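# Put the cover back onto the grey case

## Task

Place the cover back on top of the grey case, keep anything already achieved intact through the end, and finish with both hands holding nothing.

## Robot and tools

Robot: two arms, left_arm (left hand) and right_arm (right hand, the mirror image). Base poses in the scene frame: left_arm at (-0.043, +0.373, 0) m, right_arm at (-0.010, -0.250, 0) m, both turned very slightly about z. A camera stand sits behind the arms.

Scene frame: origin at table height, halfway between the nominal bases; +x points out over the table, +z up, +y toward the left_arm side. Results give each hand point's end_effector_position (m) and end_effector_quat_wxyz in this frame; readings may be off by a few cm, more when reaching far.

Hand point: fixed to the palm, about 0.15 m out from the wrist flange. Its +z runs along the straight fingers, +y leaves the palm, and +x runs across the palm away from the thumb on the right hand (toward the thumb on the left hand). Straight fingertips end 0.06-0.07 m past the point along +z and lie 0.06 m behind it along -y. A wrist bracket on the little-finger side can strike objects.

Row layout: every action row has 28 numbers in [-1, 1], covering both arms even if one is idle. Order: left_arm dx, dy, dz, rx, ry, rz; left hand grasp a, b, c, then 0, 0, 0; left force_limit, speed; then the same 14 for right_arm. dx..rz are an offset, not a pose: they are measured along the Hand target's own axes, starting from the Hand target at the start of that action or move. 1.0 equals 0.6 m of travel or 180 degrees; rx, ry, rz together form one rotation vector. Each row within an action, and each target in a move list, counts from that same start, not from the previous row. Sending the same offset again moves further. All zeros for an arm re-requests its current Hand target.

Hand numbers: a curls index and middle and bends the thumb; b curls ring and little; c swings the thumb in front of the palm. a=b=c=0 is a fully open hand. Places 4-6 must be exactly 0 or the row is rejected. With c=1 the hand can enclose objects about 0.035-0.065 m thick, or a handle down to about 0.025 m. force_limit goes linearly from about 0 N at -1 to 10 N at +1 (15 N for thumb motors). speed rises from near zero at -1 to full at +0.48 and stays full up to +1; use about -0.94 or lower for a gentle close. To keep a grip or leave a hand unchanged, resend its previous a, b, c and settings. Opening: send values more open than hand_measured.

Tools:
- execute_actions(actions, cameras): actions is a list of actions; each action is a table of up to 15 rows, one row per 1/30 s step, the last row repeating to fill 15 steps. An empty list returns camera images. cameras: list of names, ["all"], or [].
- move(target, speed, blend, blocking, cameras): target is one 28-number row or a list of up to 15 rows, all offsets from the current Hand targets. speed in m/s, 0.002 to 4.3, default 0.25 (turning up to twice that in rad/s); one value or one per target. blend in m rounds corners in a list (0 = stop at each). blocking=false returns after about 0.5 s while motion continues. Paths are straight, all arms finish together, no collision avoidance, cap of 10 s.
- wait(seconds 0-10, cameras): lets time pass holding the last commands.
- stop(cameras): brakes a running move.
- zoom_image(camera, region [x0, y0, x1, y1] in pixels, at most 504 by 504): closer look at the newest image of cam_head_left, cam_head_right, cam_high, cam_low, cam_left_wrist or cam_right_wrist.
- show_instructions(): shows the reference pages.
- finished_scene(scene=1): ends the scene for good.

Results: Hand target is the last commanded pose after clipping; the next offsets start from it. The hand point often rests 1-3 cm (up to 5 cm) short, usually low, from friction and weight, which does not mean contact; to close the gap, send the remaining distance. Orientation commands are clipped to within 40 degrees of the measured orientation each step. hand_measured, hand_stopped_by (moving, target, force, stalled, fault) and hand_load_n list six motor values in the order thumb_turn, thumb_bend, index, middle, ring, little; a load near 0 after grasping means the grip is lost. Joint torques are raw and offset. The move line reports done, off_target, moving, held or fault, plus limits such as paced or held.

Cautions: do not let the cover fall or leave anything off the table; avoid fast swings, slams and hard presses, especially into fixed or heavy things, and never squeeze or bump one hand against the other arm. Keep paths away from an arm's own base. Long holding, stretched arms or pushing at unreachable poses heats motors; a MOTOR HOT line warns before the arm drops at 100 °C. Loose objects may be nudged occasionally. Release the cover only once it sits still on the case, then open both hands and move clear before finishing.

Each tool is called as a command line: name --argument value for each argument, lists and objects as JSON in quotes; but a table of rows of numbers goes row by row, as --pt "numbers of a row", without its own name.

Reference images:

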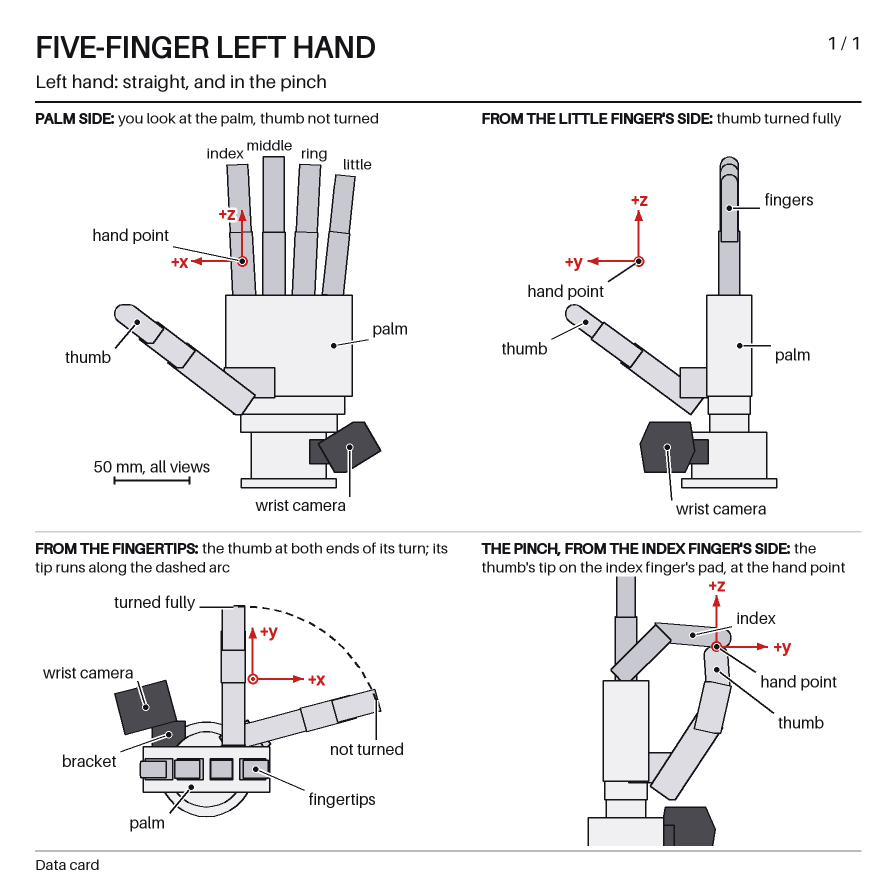

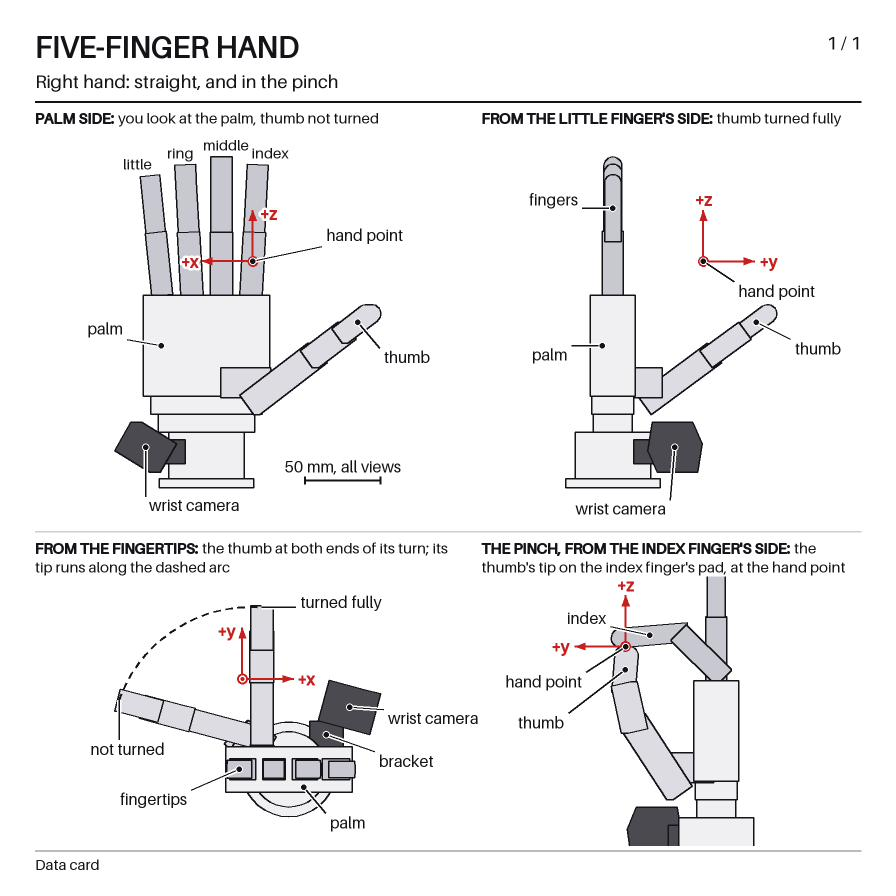

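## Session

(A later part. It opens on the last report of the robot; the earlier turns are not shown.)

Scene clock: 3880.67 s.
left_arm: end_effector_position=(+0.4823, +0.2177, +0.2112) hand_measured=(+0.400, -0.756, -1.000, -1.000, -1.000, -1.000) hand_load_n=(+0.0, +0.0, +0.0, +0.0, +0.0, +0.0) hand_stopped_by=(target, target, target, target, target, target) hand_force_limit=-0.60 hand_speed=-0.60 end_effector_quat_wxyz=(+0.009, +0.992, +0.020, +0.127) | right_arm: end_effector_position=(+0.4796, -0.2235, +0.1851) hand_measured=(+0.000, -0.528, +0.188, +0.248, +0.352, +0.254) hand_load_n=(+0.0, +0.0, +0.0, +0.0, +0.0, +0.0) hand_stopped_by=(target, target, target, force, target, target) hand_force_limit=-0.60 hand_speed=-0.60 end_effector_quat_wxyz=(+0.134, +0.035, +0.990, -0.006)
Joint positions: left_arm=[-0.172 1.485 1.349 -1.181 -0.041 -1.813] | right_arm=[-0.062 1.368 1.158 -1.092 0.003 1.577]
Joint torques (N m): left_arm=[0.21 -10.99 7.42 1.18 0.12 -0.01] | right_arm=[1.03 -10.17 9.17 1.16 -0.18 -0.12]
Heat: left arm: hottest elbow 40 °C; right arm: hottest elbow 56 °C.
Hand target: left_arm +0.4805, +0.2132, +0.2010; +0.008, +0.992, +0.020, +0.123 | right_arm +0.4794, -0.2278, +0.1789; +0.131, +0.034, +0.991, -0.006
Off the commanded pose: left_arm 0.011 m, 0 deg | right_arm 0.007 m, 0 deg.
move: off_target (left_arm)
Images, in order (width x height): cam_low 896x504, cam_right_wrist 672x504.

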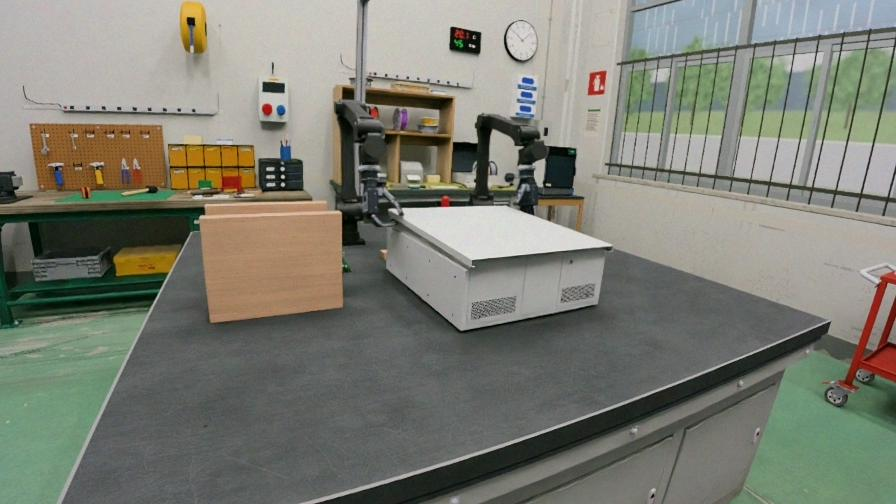

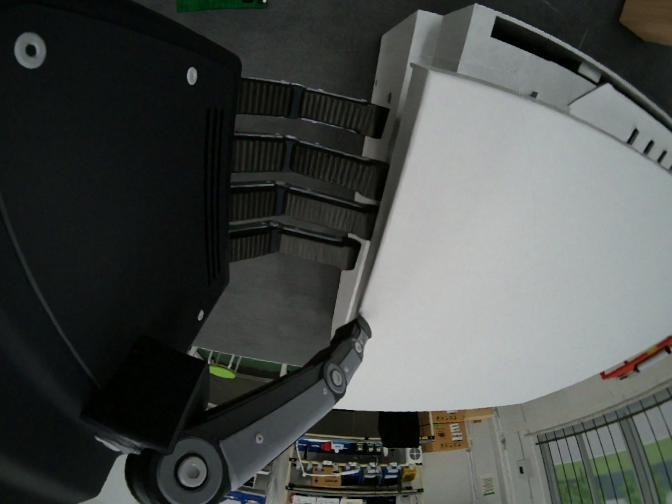

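move --target '[0,0,0,0,0,0,0,0,0.7,0,0,0,-0.6,-0.6,0.004,0.0463,0.0033,0,0,0,0.64,0.64,0.5,0,0,0,-0.6,-0.6]' --speed 0.05 --cameras '["cam_right_wrist","cam_low"]'

zoom_image --camera "cam_low" --region '[365, 180, 435, 260]'

Scene clock: 3886.43 s.
left_arm: end_effector_position=(+0.4823, +0.2177, +0.2112) hand_measured=(+0.400, -0.756, -1.000, -1.000, -1.000, -1.000) hand_load_n=(+0.0, +0.0, +0.0, +0.0, +0.0, +0.0) hand_stopped_by=(target, target, target, target, target, target) hand_force_limit=-0.60 hand_speed=-0.60 end_effector_quat_wxyz=(+0.009, +0.992, +0.020, +0.127) | right_arm: end_effector_position=(+0.4805, -0.2143, +0.1835) hand_measured=(+0.000, -0.538, +0.152, +0.282, +0.312, +0.216) hand_load_n=(-0.5, +1.5, +0.0, -0.5, +0.0, +0.0) hand_stopped_by=(target, target, target, force, target, target) hand_force_limit=-0.60 hand_speed=-0.60 end_effector_quat_wxyz=(+0.134, +0.037, +0.990, -0.012)
Joint positions: left_arm=[-0.172 1.485 1.349 -1.181 -0.041 -1.813] | right_arm=[-0.032 1.369 1.157 -1.091 0.025 1.606]
Joint torques (N m): left_arm=[0.26 -11.16 7.39 1.22 0.13 -0.01] | right_arm=[3.78 -10.29 8.35 1.39 -0.32 0.29]
Heat: left arm: hottest elbow 40 °C; right arm: hottest elbow 55 °C.
Hand target: left_arm +0.4805, +0.2132, +0.2010; +0.008, +0.992, +0.020, +0.123 | right_arm +0.4797, -0.1999, +0.1765; +0.132, +0.034, +0.991, -0.006
Off the commanded pose: left_arm 0.011 m, 0 deg | right_arm 0.016 m, 1 deg.
move: off_target (left_arm, right_arm)
Images, in order (width x height): cam_low 896x504, cam_right_wrist 672x504.

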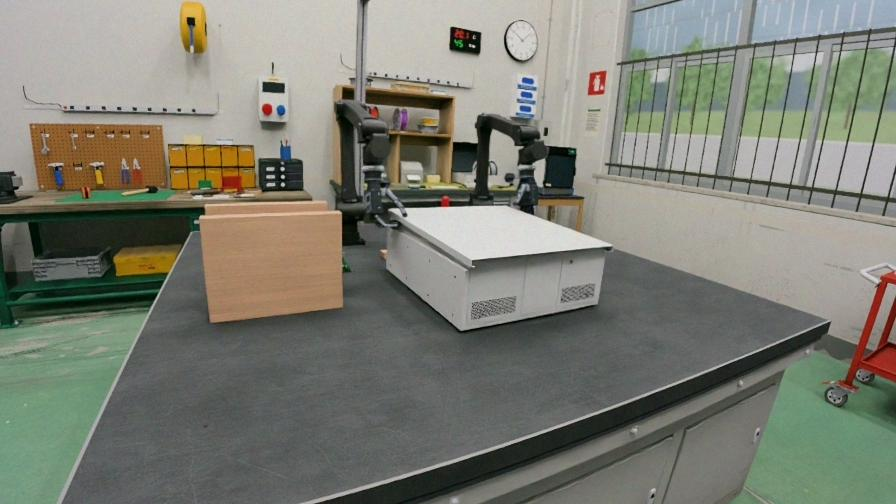

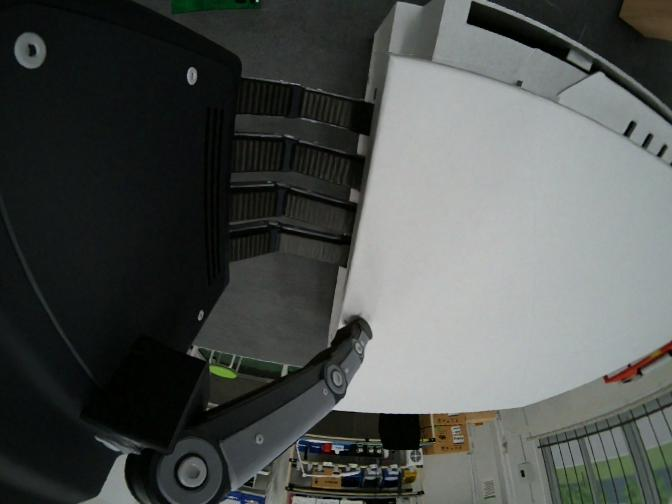

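Scaled by 6.300.

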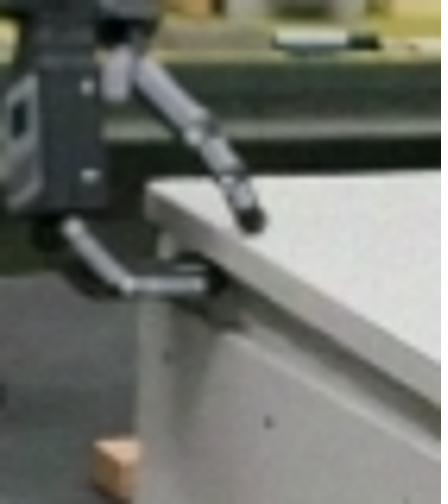

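move --target '[0,0,0,0,0,0,0,0,0.7,0,0,0,-0.6,-0.6,0,0,0,0,0,0,0.66,0.66,0.8,0,0,0,-0.5,-0.8]' --speed 0.05 --cameras '["cam_right_wrist"]'

Scene clock: 3906.13 s.
left_arm: end_effector_position=(+0.4823, +0.2177, +0.2112) hand_measured=(+0.400, -0.756, -1.000, -1.000, -1.000, -1.000) hand_load_n=(+0.0, -0.5, +0.0, +0.0, +0.0, +0.0) hand_stopped_by=(target, target, target, target, target, target) hand_force_limit=-0.60 hand_speed=-0.60 end_effector_quat_wxyz=(+0.009, +0.992, +0.020, +0.127) | right_arm: end_effector_position=(+0.4827, -0.2145, +0.1843) hand_measured=(+0.088, -0.522, +0.188, +0.280, +0.352, +0.254) hand_load_n=(+3.5, +4.0, +0.0, +4.0, +0.0, +0.0) hand_stopped_by=(force, force, target, force, target, target) hand_force_limit=-0.50 hand_speed=-0.80 end_effector_quat_wxyz=(+0.137, +0.044, +0.990, -0.011)
Joint positions: left_arm=[-0.172 1.485 1.349 -1.181 -0.041 -1.813] | right_arm=[-0.031 1.369 1.157 -1.085 0.025 1.621]
Joint torques (N m): left_arm=[0.26 -11.22 7.35 1.21 0.13 -0.02] | right_arm=[2.32 -10.17 8.18 1.07 -0.33 0.16]
Heat: left arm: hottest elbow 40 °C; right arm: hottest elbow 54 °C.
Hand target: left_arm +0.4805, +0.2132, +0.2010; +0.008, +0.992, +0.020, +0.123 | right_arm +0.4797, -0.1999, +0.1765; +0.131, +0.034, +0.991, -0.006
Off the commanded pose: left_arm 0.011 m, 0 deg | right_arm 0.017 m, 1 deg.
move: off_target (left_arm, right_arm)
Images, in order (width x height): cam_right_wrist 672x504.

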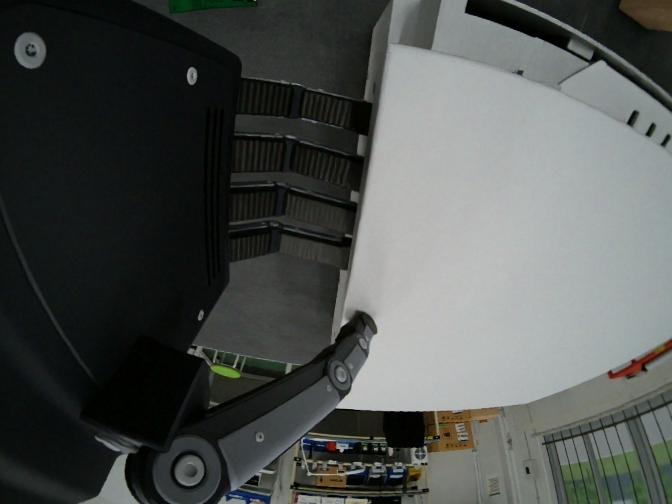

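move --target '[0,0,0,0,0,0,0,0,0.7,0,0,0,-0.6,-0.6,-0.0238,-0.0003,-0.0886,0,0,0,0.66,0.66,0.8,0,0,0,-0.5,-0.8]' --speed 0.05 --cameras '["cam_right_wrist","cam_low","cam_left_wrist"]'

zoom_image --camera "cam_low" --region '[365, 180, 435, 260]'

Scene clock: 3914.10 s.
left_arm: end_effector_position=(+0.4823, +0.2177, +0.2112) hand_measured=(+0.400, -0.756, -1.000, -1.000, -1.000, -1.000) hand_load_n=(+0.0, +0.0, +0.0, +0.0, +0.0, +0.0) hand_stopped_by=(target, target, target, target, target, target) hand_force_limit=-0.60 hand_speed=-0.60 end_effector_quat_wxyz=(+0.009, +0.992, +0.020, +0.127) | right_arm: end_effector_position=(+0.4664, -0.2098, +0.1934) hand_measured=(+0.088, -0.524, +0.188, +0.280, +0.352, +0.254) hand_load_n=(+4.0, +5.5, +0.0, +15.0, +2.0, +0.0) hand_stopped_by=(force, force, target, force, target, target) hand_force_limit=-0.50 hand_speed=-0.80 end_effector_quat_wxyz=(+0.101, +0.048, +0.994, -0.010)
Joint positions: left_arm=[-0.172 1.485 1.349 -1.181 -0.041 -1.813] | right_arm=[-0.022 1.364 1.194 -1.198 0.024 1.64]
Joint torques (N m): left_arm=[0.26 -11.28 7.42 1.2 0.13 -0.03] | right_arm=[2.02 -11.63 15.36 -0.38 -0.28 -0.03]
Heat: left arm: hottest elbow 40 °C; right arm: hottest elbow 54 °C.
Hand target: left_arm +0.4805, +0.2132, +0.2010; +0.008, +0.992, +0.020, +0.123 | right_arm +0.4797, -0.2000, +0.2315; +0.132, +0.034, +0.991, -0.006
Off the commanded pose: left_arm 0.011 m, 0 deg | right_arm 0.041 m, 4 deg.
move: off_target (left_arm, right_arm)
Images, in order (width x height): cam_low 896x504, cam_left_wrist 672x504, cam_right_wrist 672x504.

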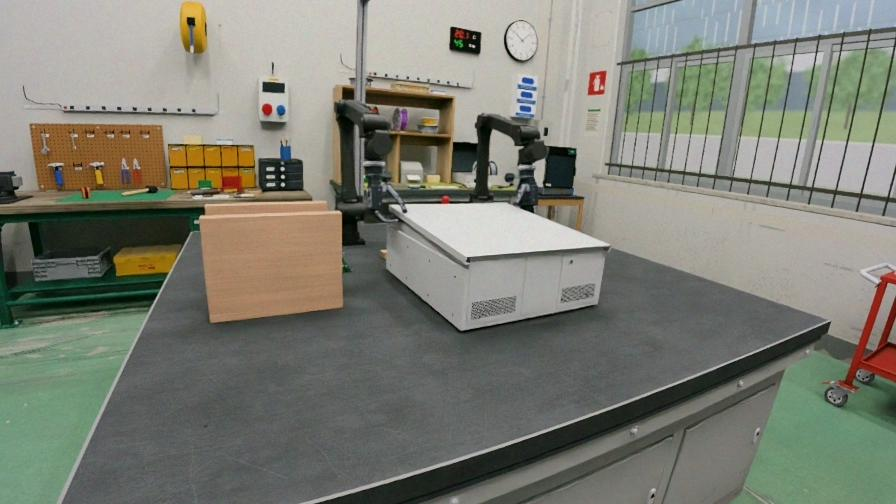

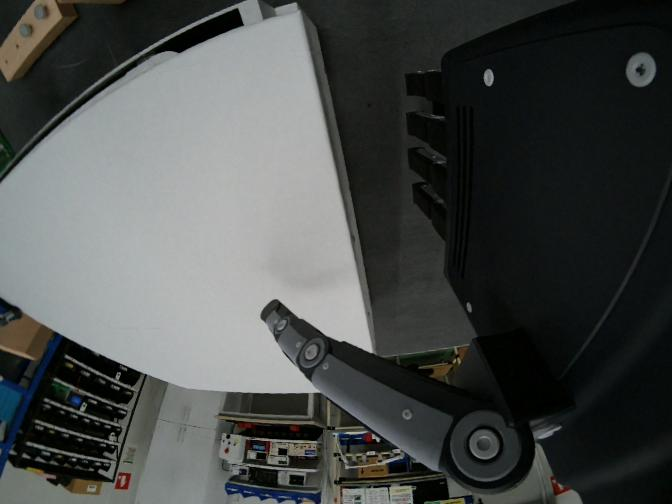

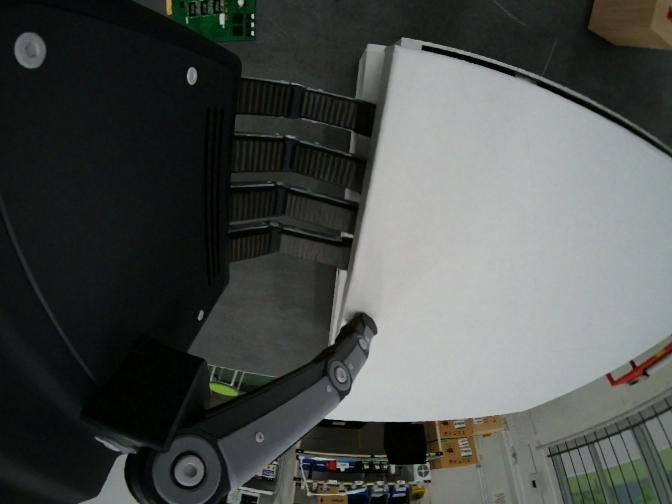

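Scaled by 6.300.

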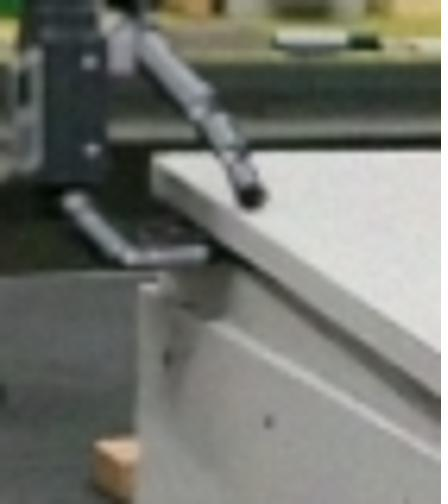

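execute_actions --actions '[]' --cameras '["all"]'

Scene clock: 3943.53 s.
left_arm: end_effector_position=(+0.4823, +0.2177, +0.2112) hand_measured=(+0.400, -0.756, -1.000, -1.000, -1.000, -1.000) hand_load_n=(+0.0, +0.0, +0.0, +0.0, +0.0, +0.0) hand_stopped_by=(target, target, target, target, target, target) hand_force_limit=-0.60 hand_speed=-0.60 end_effector_quat_wxyz=(+0.009, +0.992, +0.020, +0.127) | right_arm: end_effector_position=(+0.4664, -0.2098, +0.1934) hand_measured=(+0.088, -0.524, +0.188, +0.280, +0.352, +0.254) hand_load_n=(+4.0, +6.0, +0.0, +15.0, +2.5, +0.0) hand_stopped_by=(force, force, target, force, target, target) hand_force_limit=-0.50 hand_speed=-0.80 end_effector_quat_wxyz=(+0.101, +0.048, +0.994, -0.010)
Joint positions: left_arm=[-0.172 1.485 1.349 -1.181 -0.041 -1.813] | right_arm=[-0.022 1.364 1.194 -1.198 0.024 1.64]
Joint velocities: within noise
Joint torques (N m): left_arm=[0.15 -11.16 7.41 1.22 0.12 -0.03] | right_arm=[2.96 -11.99 15.35 -0.44 -0.28 0.01]
Heat: left arm: hottest elbow 40 °C; right arm: hottest elbow 64 °C.
Hand target: left_arm +0.4805, +0.2132, +0.2010; +0.008, +0.992, +0.020, +0.123 | right_arm +0.4797, -0.2000, +0.2315; +0.132, +0.034, +0.991, -0.006
Off the commanded pose: left_arm 0.011 m, 0 deg | right_arm 0.041 m, 4 deg.

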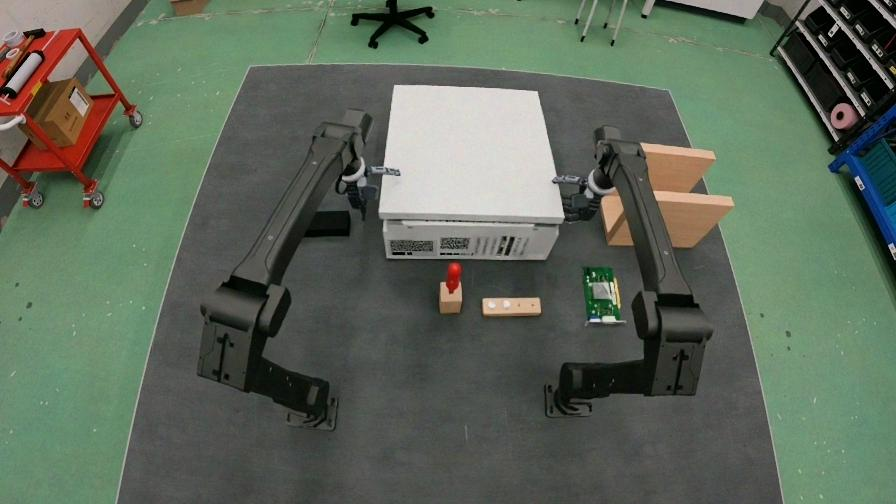

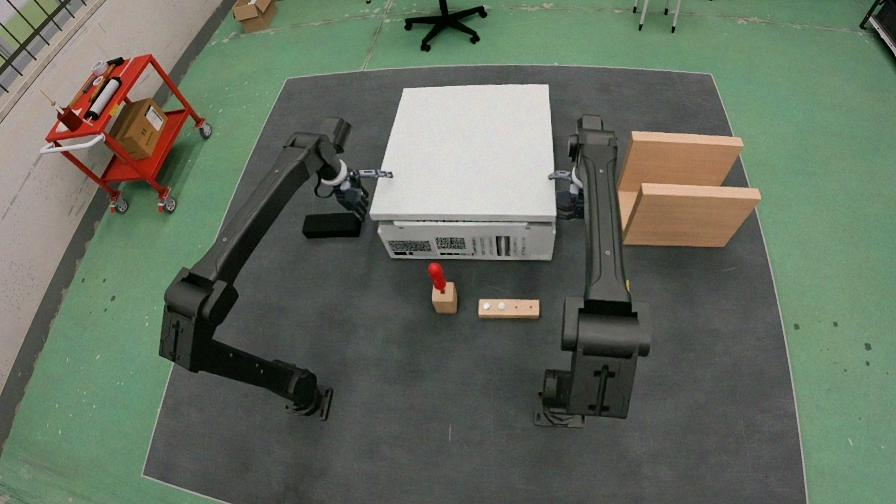

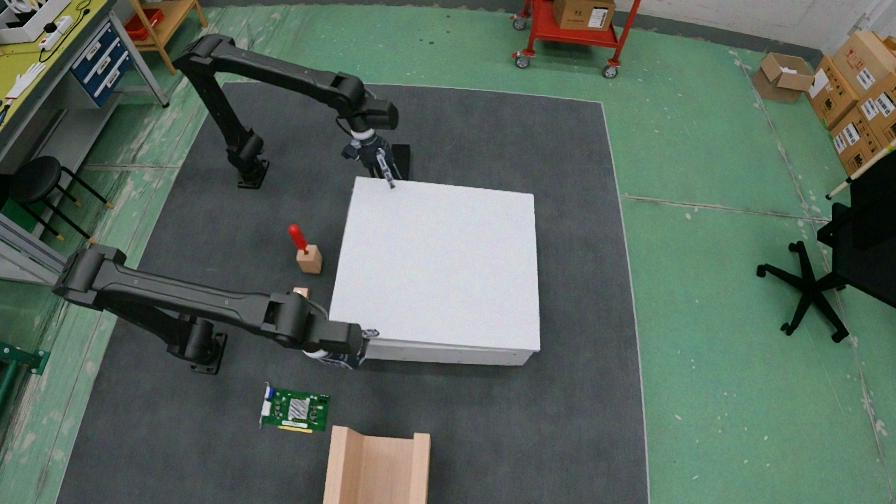

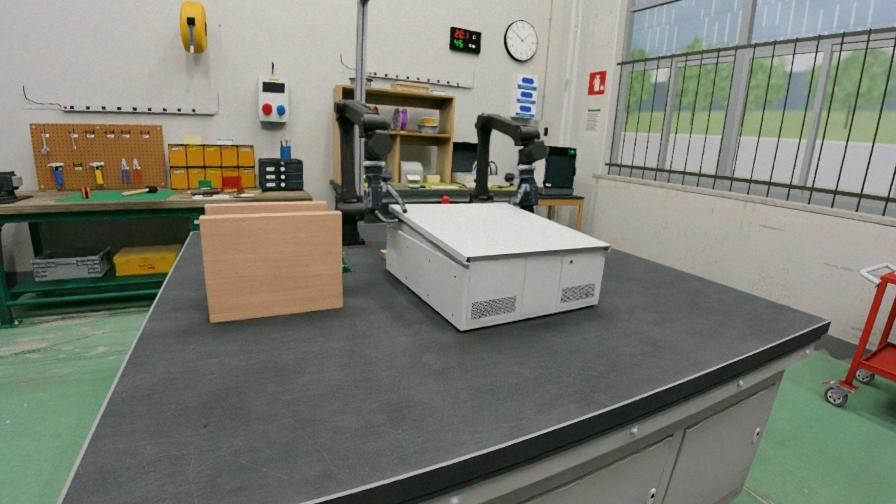

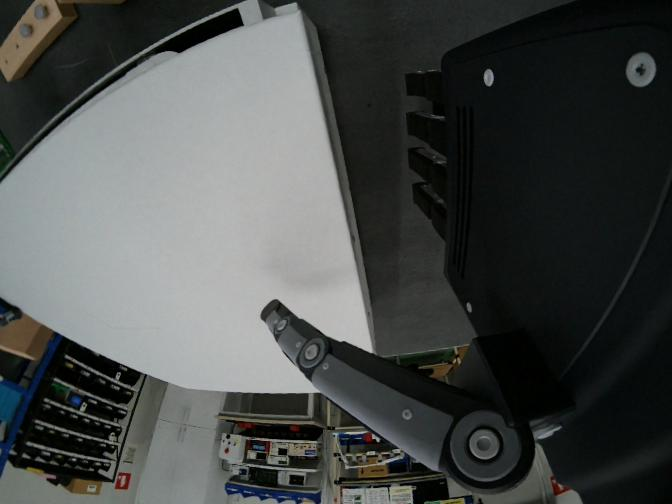

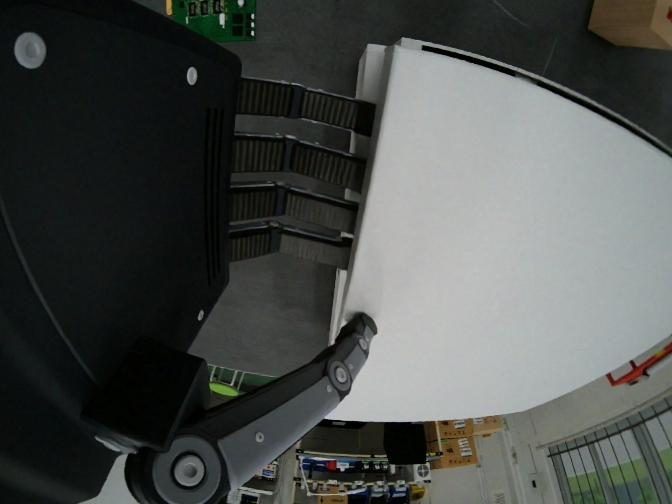

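zoom_image --camera "cam_low" --region '[370, 180, 640, 340]'

zoom_image --camera "cam_left_wrist" --region '[120, 0, 400, 160]'

zoom_image --camera "cam_right_wrist" --region '[320, 20, 600, 180]'

zoom_image --camera "cam_head_left" --region '[360, 190, 580, 270]'

zoom_image --camera "cam_head_right" --region '[360, 190, 580, 270]'

Scaled by 1.867.

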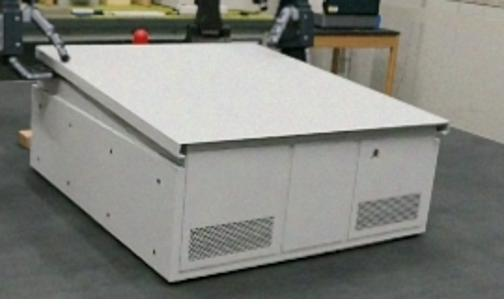

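Scaled by 1.800 from the camera's 672x504 image, which has a finer 960x720 frame.

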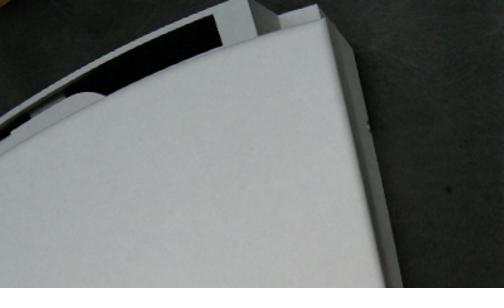

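Scaled by 1.800 from the camera's 672x504 image, which has a finer 960x720 frame.

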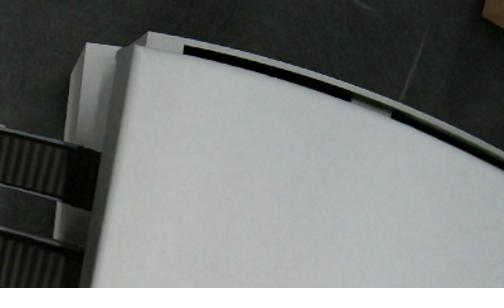

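Scaled by 2.291.

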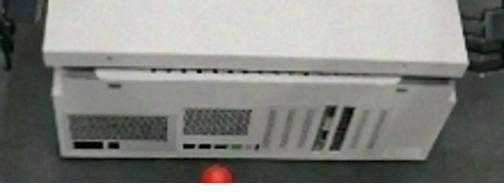

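Scaled by 2.291.

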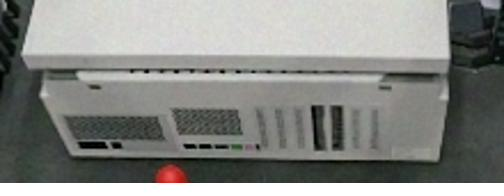

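move --target '[0,0,0,0,0,0,0,0,0.7,0,0,0,-0.6,-0.6,0.0447,-0.0019,0.0511,0,0,0,0.66,0.66,0.8,0,0,0,-0.5,-0.8]' --speed 0.04 --cameras '["cam_head_left","cam_head_right","cam_low","cam_left_wrist","cam_right_wrist"]'

Scene clock: 3976.73 s.
left_arm: end_effector_position=(+0.4823, +0.2177, +0.2112) hand_measured=(+0.400, -0.756, -1.000, -1.000, -1.000, -1.000) hand_load_n=(+0.0, +0.0, +0.0, +0.0, +0.0, -0.5) hand_stopped_by=(target, target, target, target, target, target) hand_force_limit=-0.60 hand_speed=-0.60 end_effector_quat_wxyz=(+0.009, +0.992, +0.020, +0.127) | right_arm: end_effector_position=(+0.4668, -0.2094, +0.1939) hand_measured=(+0.088, -0.524, +0.188, +0.280, +0.352, +0.254) hand_load_n=(+3.5, +5.0, +0.0, +6.5, +0.0, -0.5) hand_stopped_by=(force, force, target, force, target, target) hand_force_limit=-0.50 hand_speed=-0.80 end_effector_quat_wxyz=(+0.128, +0.048, +0.991, -0.009)
Joint positions: left_arm=[-0.172 1.485 1.349 -1.181 -0.041 -1.813] | right_arm=[-0.021 1.332 1.151 -1.135 0.024 1.64]
Joint torques (N m): left_arm=[0.15 -11.11 7.41 1.21 0.12 -0.01] | right_arm=[2.2 -11.81 8.42 0.99 -0.37 -0.07]
Heat: left arm: hottest elbow 40 °C; right arm: hottest elbow 69 °C.
Hand target: left_arm +0.4805, +0.2132, +0.2010; +0.008, +0.992, +0.020, +0.123 | right_arm +0.4615, -0.1998, +0.1948; +0.131, +0.034, +0.991, -0.006
Off the commanded pose: left_arm 0.011 m, 0 deg | right_arm 0.011 m, 2 deg.
move: off_target (left_arm, right_arm)
Images, in order (width x height): cam_head_left 896x504, cam_head_right 896x504, cam_low 896x504, cam_left_wrist 672x504, cam_right_wrist 672x504.

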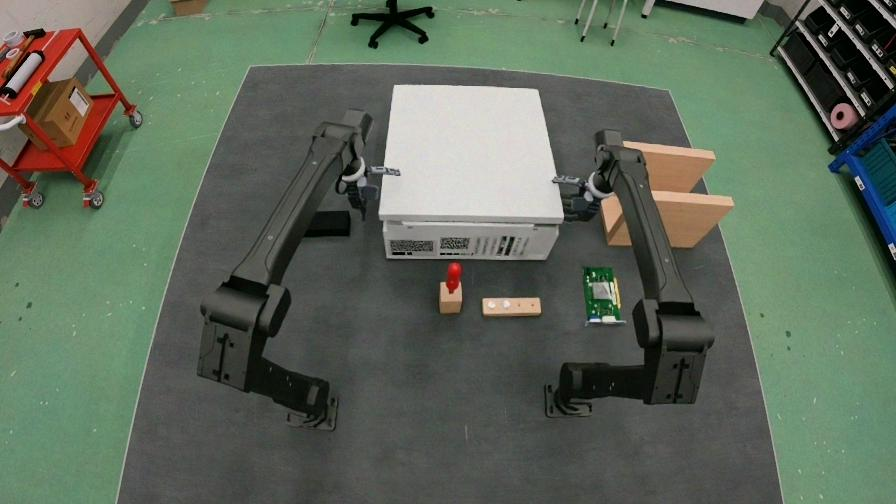

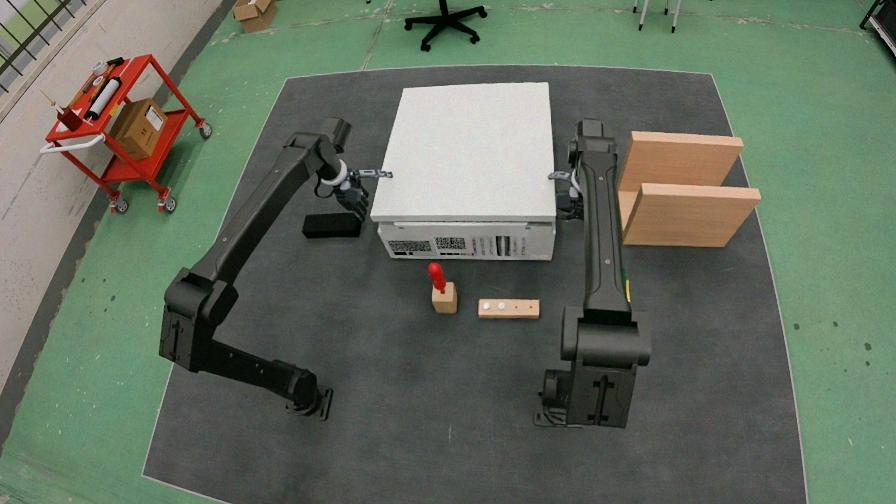

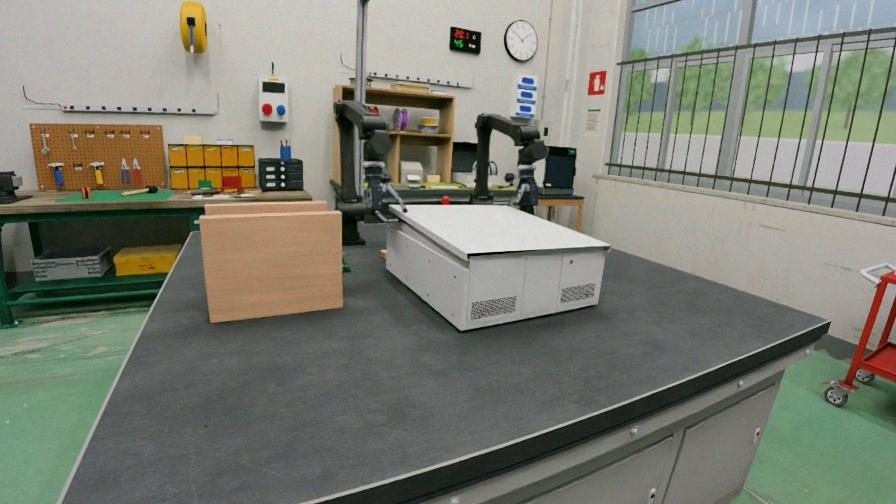

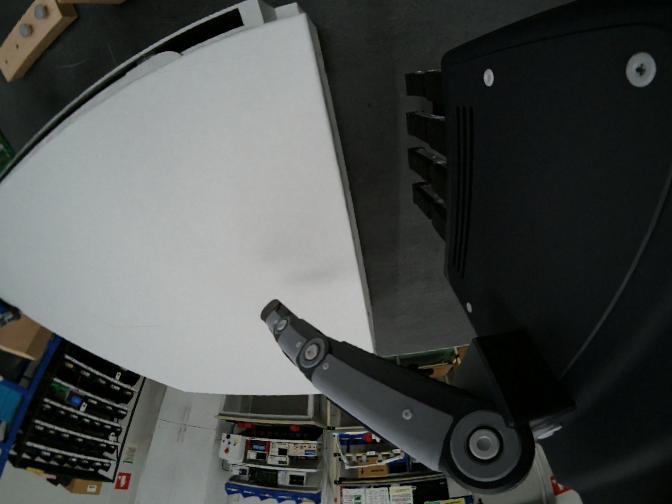

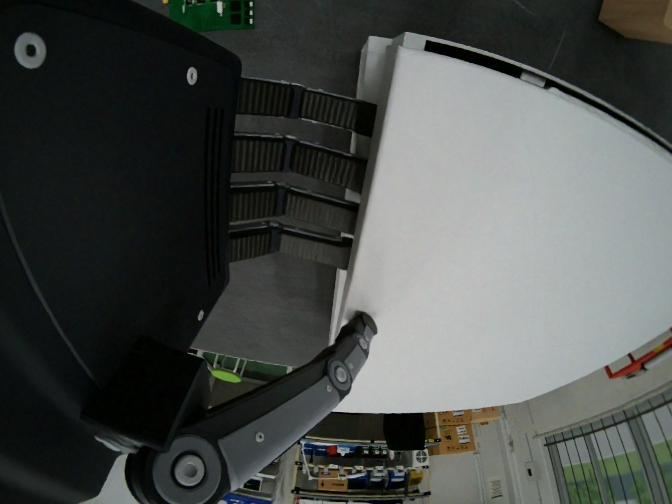

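move --target '[0,0,0,0,0,0,0,0,0.7,0,0,0,-0.6,-0.6,0.023,-0.0068,0.0457,0,0,0,0.66,0.66,0.8,0,0,0,-0.5,-0.8]' --speed 0.04 --cameras '["cam_head_left","cam_head_right","cam_low","cam_left_wrist","cam_right_wrist"]'

Scene clock: 3983.27 s.
left_arm: end_effector_position=(+0.4823, +0.2177, +0.2112) hand_measured=(+0.400, -0.756, -1.000, -1.000, -1.000, -1.000) hand_load_n=(+0.0, +0.0, +0.0, +0.0, +0.0, +0.0) hand_stopped_by=(target, target, target, target, target, target) hand_force_limit=-0.60 hand_speed=-0.60 end_effector_quat_wxyz=(+0.009, +0.992, +0.020, +0.127) | right_arm: end_effector_position=(+0.4659, -0.2092, +0.1940) hand_measured=(+0.090, -0.522, +0.188, +0.282, +0.352, +0.254) hand_load_n=(+0.0, +0.0, +1.0, +1.0, -9.0, +0.0) hand_stopped_by=(force, force, target, force, target, target) hand_force_limit=-0.50 hand_speed=-0.80 end_effector_quat_wxyz=(+0.159, +0.047, +0.986, -0.008)
Joint positions: left_arm=[-0.172 1.485 1.349 -1.181 -0.041 -1.813] | right_arm=[-0.021 1.292 1.097 -1.058 0.024 1.638]
Joint torques (N m): left_arm=[0.09 -11.11 7.38 1.18 0.12 -0.01] | right_arm=[1.79 -8.12 6.38 1.06 -0.38 -0.21]
Heat: left arm: hottest elbow 40 °C; right arm: hottest elbow 67 °C.
Hand target: left_arm +0.4805, +0.2132, +0.2010; +0.008, +0.992, +0.020, +0.123 | right_arm +0.4552, -0.2036, +0.1648; +0.131, +0.034, +0.991, -0.006
Off the commanded pose: left_arm 0.011 m, 0 deg | right_arm 0.032 m, 4 deg.
move: off_target (left_arm, right_arm)
Images, in order (width x height): cam_head_left 896x504, cam_head_right 896x504, cam_low 896x504, cam_left_wrist 672x504, cam_right_wrist 672x504.

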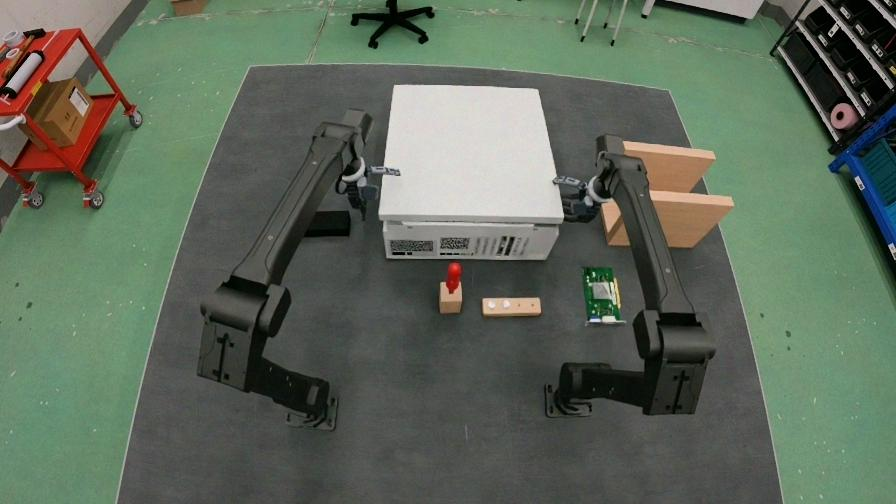

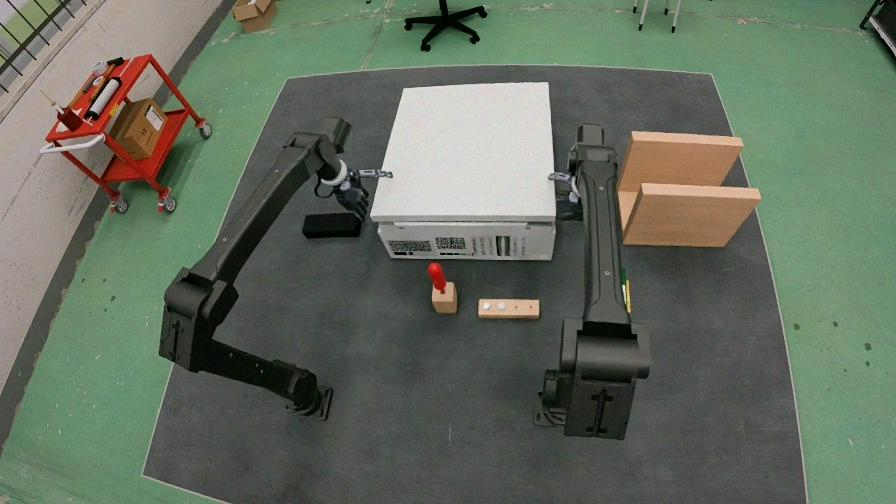

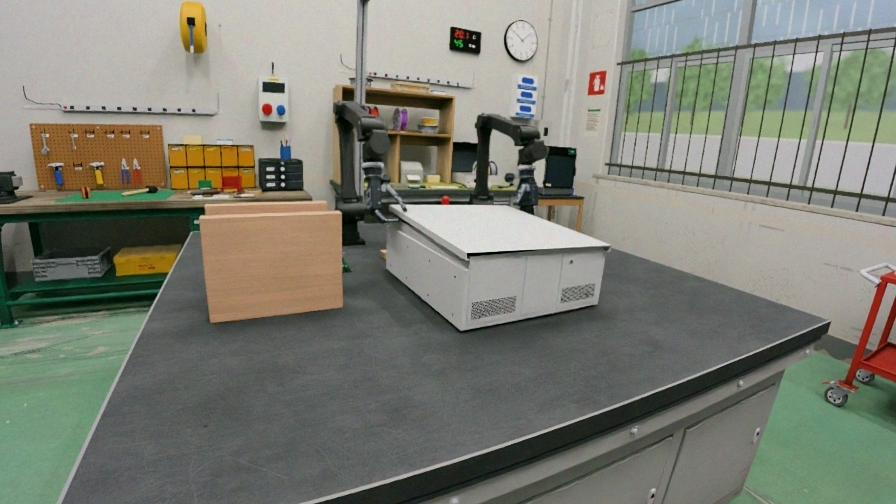

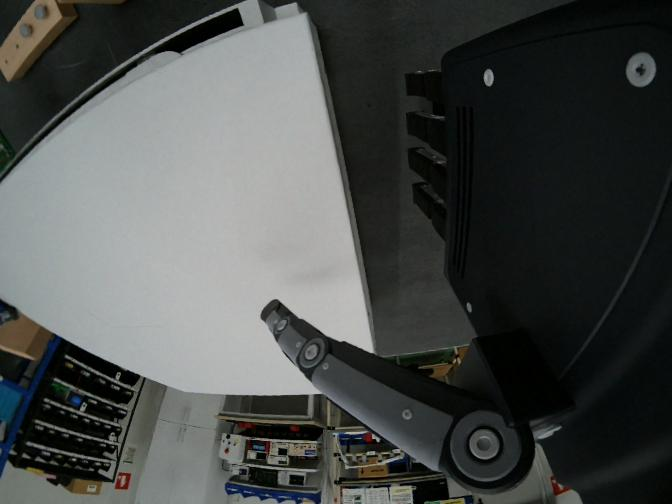

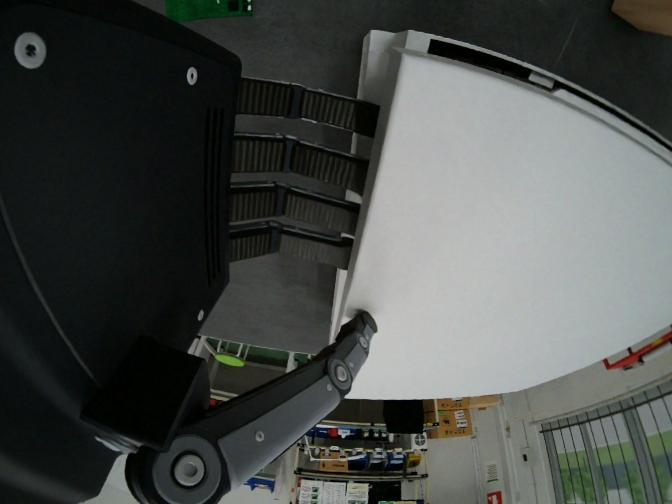

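zoom_image --camera "cam_low" --region '[370, 180, 640, 340]'

zoom_image --camera "cam_right_wrist" --region '[320, 20, 600, 180]'

zoom_image --camera "cam_head_left" --region '[360, 190, 580, 270]'

zoom_image --camera "cam_head_right" --region '[360, 190, 580, 270]'

Scaled by 1.867.

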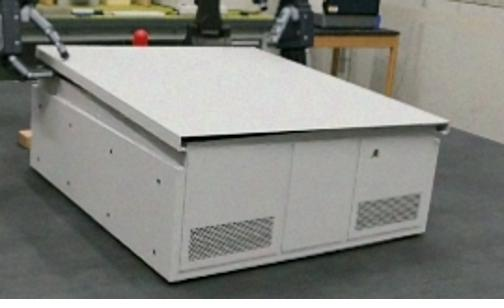

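Scaled by 1.800 from the camera's 672x504 image, which has a finer 960x720 frame.

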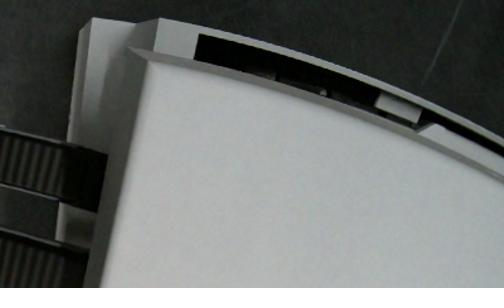

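Scaled by 2.291.

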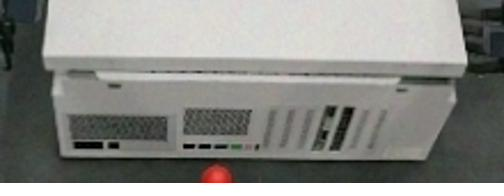

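Scaled by 2.291.

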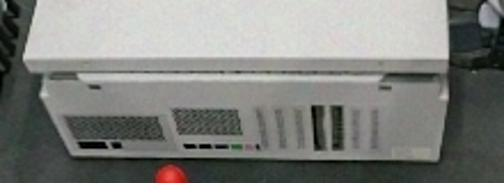

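zoom_image --camera "cam_left_wrist" --region '[220, 0, 360, 80]'

zoom_image --camera "cam_right_wrist" --region '[340, 20, 480, 100]'

Scaled by 3.600 from the camera's 672x504 image, which has a finer 960x720 frame.

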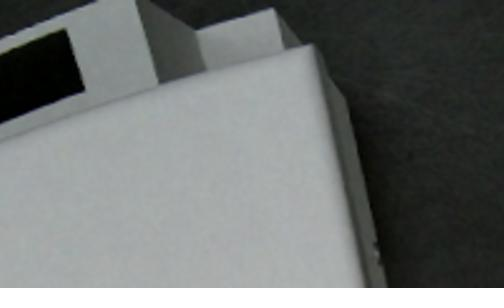

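Scaled by 3.600 from the camera's 672x504 image, which has a finer 960x720 frame.

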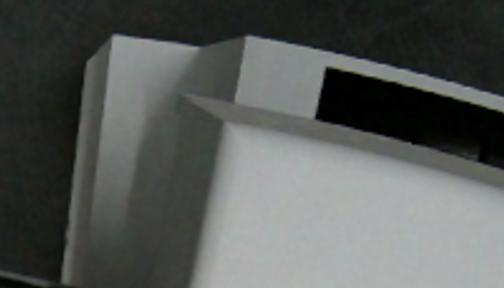

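move --target '[0,0,0,0,0,0,0,0,0.7,0,0,0,-0.6,-0.6,-0.0167,0.0005,-0.0301,0,0,0,0.66,0.66,0.3,0,0,0,-0.5,-0.8]' --speed 0.05 --cameras '["cam_low","cam_left_wrist","cam_right_wrist"]'

Scene clock: 4040.73 s.
left_arm: end_effector_position=(+0.4823, +0.2177, +0.2112) hand_measured=(+0.400, -0.756, -1.000, -1.000, -1.000, -1.000) hand_load_n=(+0.0, -0.5, +0.0, +0.0, +0.0, +0.0) hand_stopped_by=(target, target, target, target, target, target) hand_force_limit=-0.60 hand_speed=-0.60 end_effector_quat_wxyz=(+0.009, +0.992, +0.020, +0.127) | right_arm: end_effector_position=(+0.4644, -0.2092, +0.1933) hand_measured=(-0.400, -0.598, +0.188, +0.296, +0.354, +0.254) hand_load_n=(+0.0, +0.0, +0.0, +5.0, -9.5, +0.0) hand_stopped_by=(target, target, target, force, target, target) hand_force_limit=-0.50 hand_speed=-0.80 end_effector_quat_wxyz=(+0.156, +0.047, +0.987, -0.009)
Joint positions: left_arm=[-0.172 1.485 1.349 -1.181 -0.041 -1.813] | right_arm=[-0.021 1.292 1.097 -1.064 0.024 1.638]
Joint torques (N m): left_arm=[0.5 -11.28 7.39 1.22 0.13 -0.02] | right_arm=[1.96 -6.59 11.23 -0.54 -0.38 -0.09]
Heat: left arm: hottest elbow 40 °C; right arm: hottest elbow 55 °C.
Hand target: left_arm +0.4805, +0.2132, +0.2010; +0.008, +0.992, +0.020, +0.123 | right_arm +0.4602, -0.2036, +0.1848; +0.131, +0.034, +0.991, -0.006
Off the commanded pose: left_arm 0.011 m, 0 deg | right_arm 0.011 m, 3 deg.
move: off_target (left_arm, right_arm)
Images, in order (width x height): cam_low 896x504, cam_left_wrist 672x504, cam_right_wrist 672x504.

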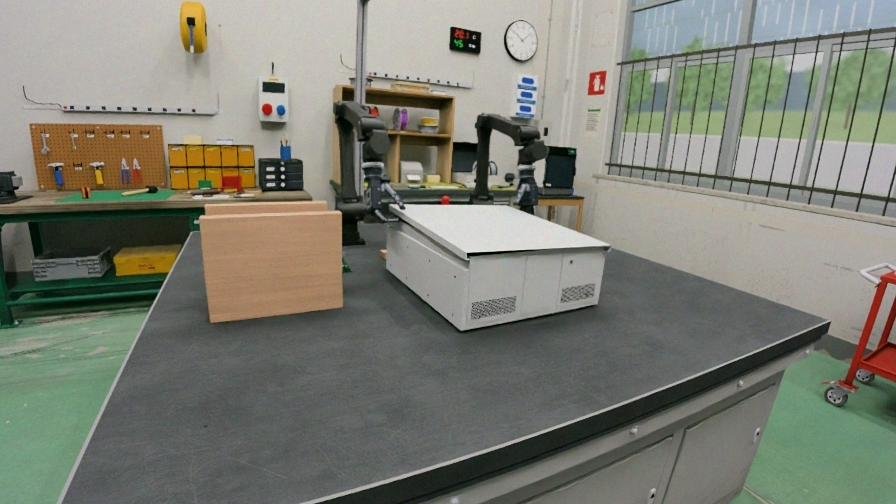

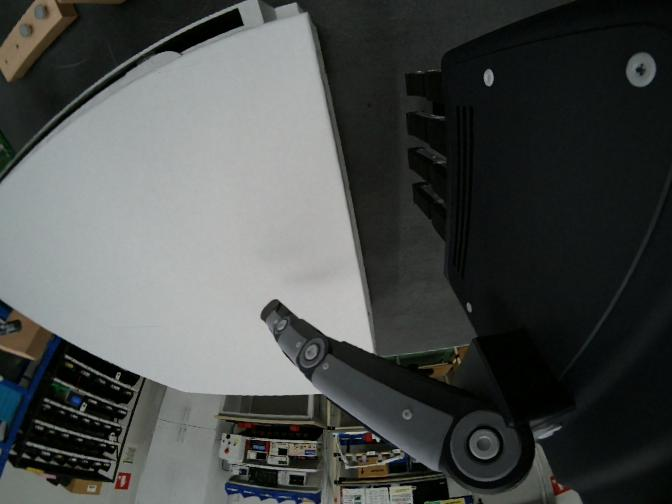

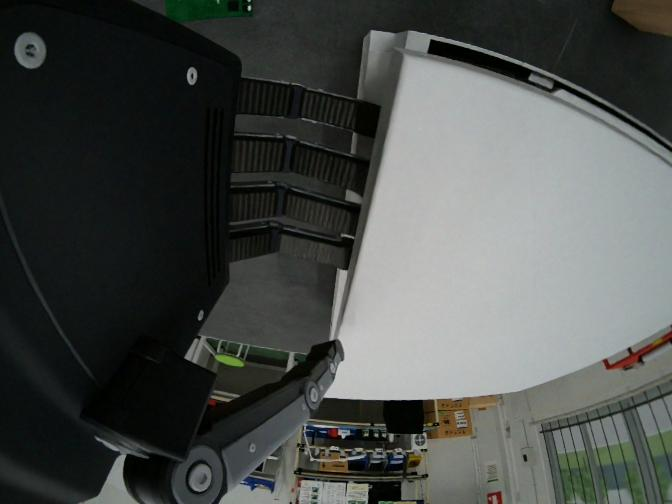

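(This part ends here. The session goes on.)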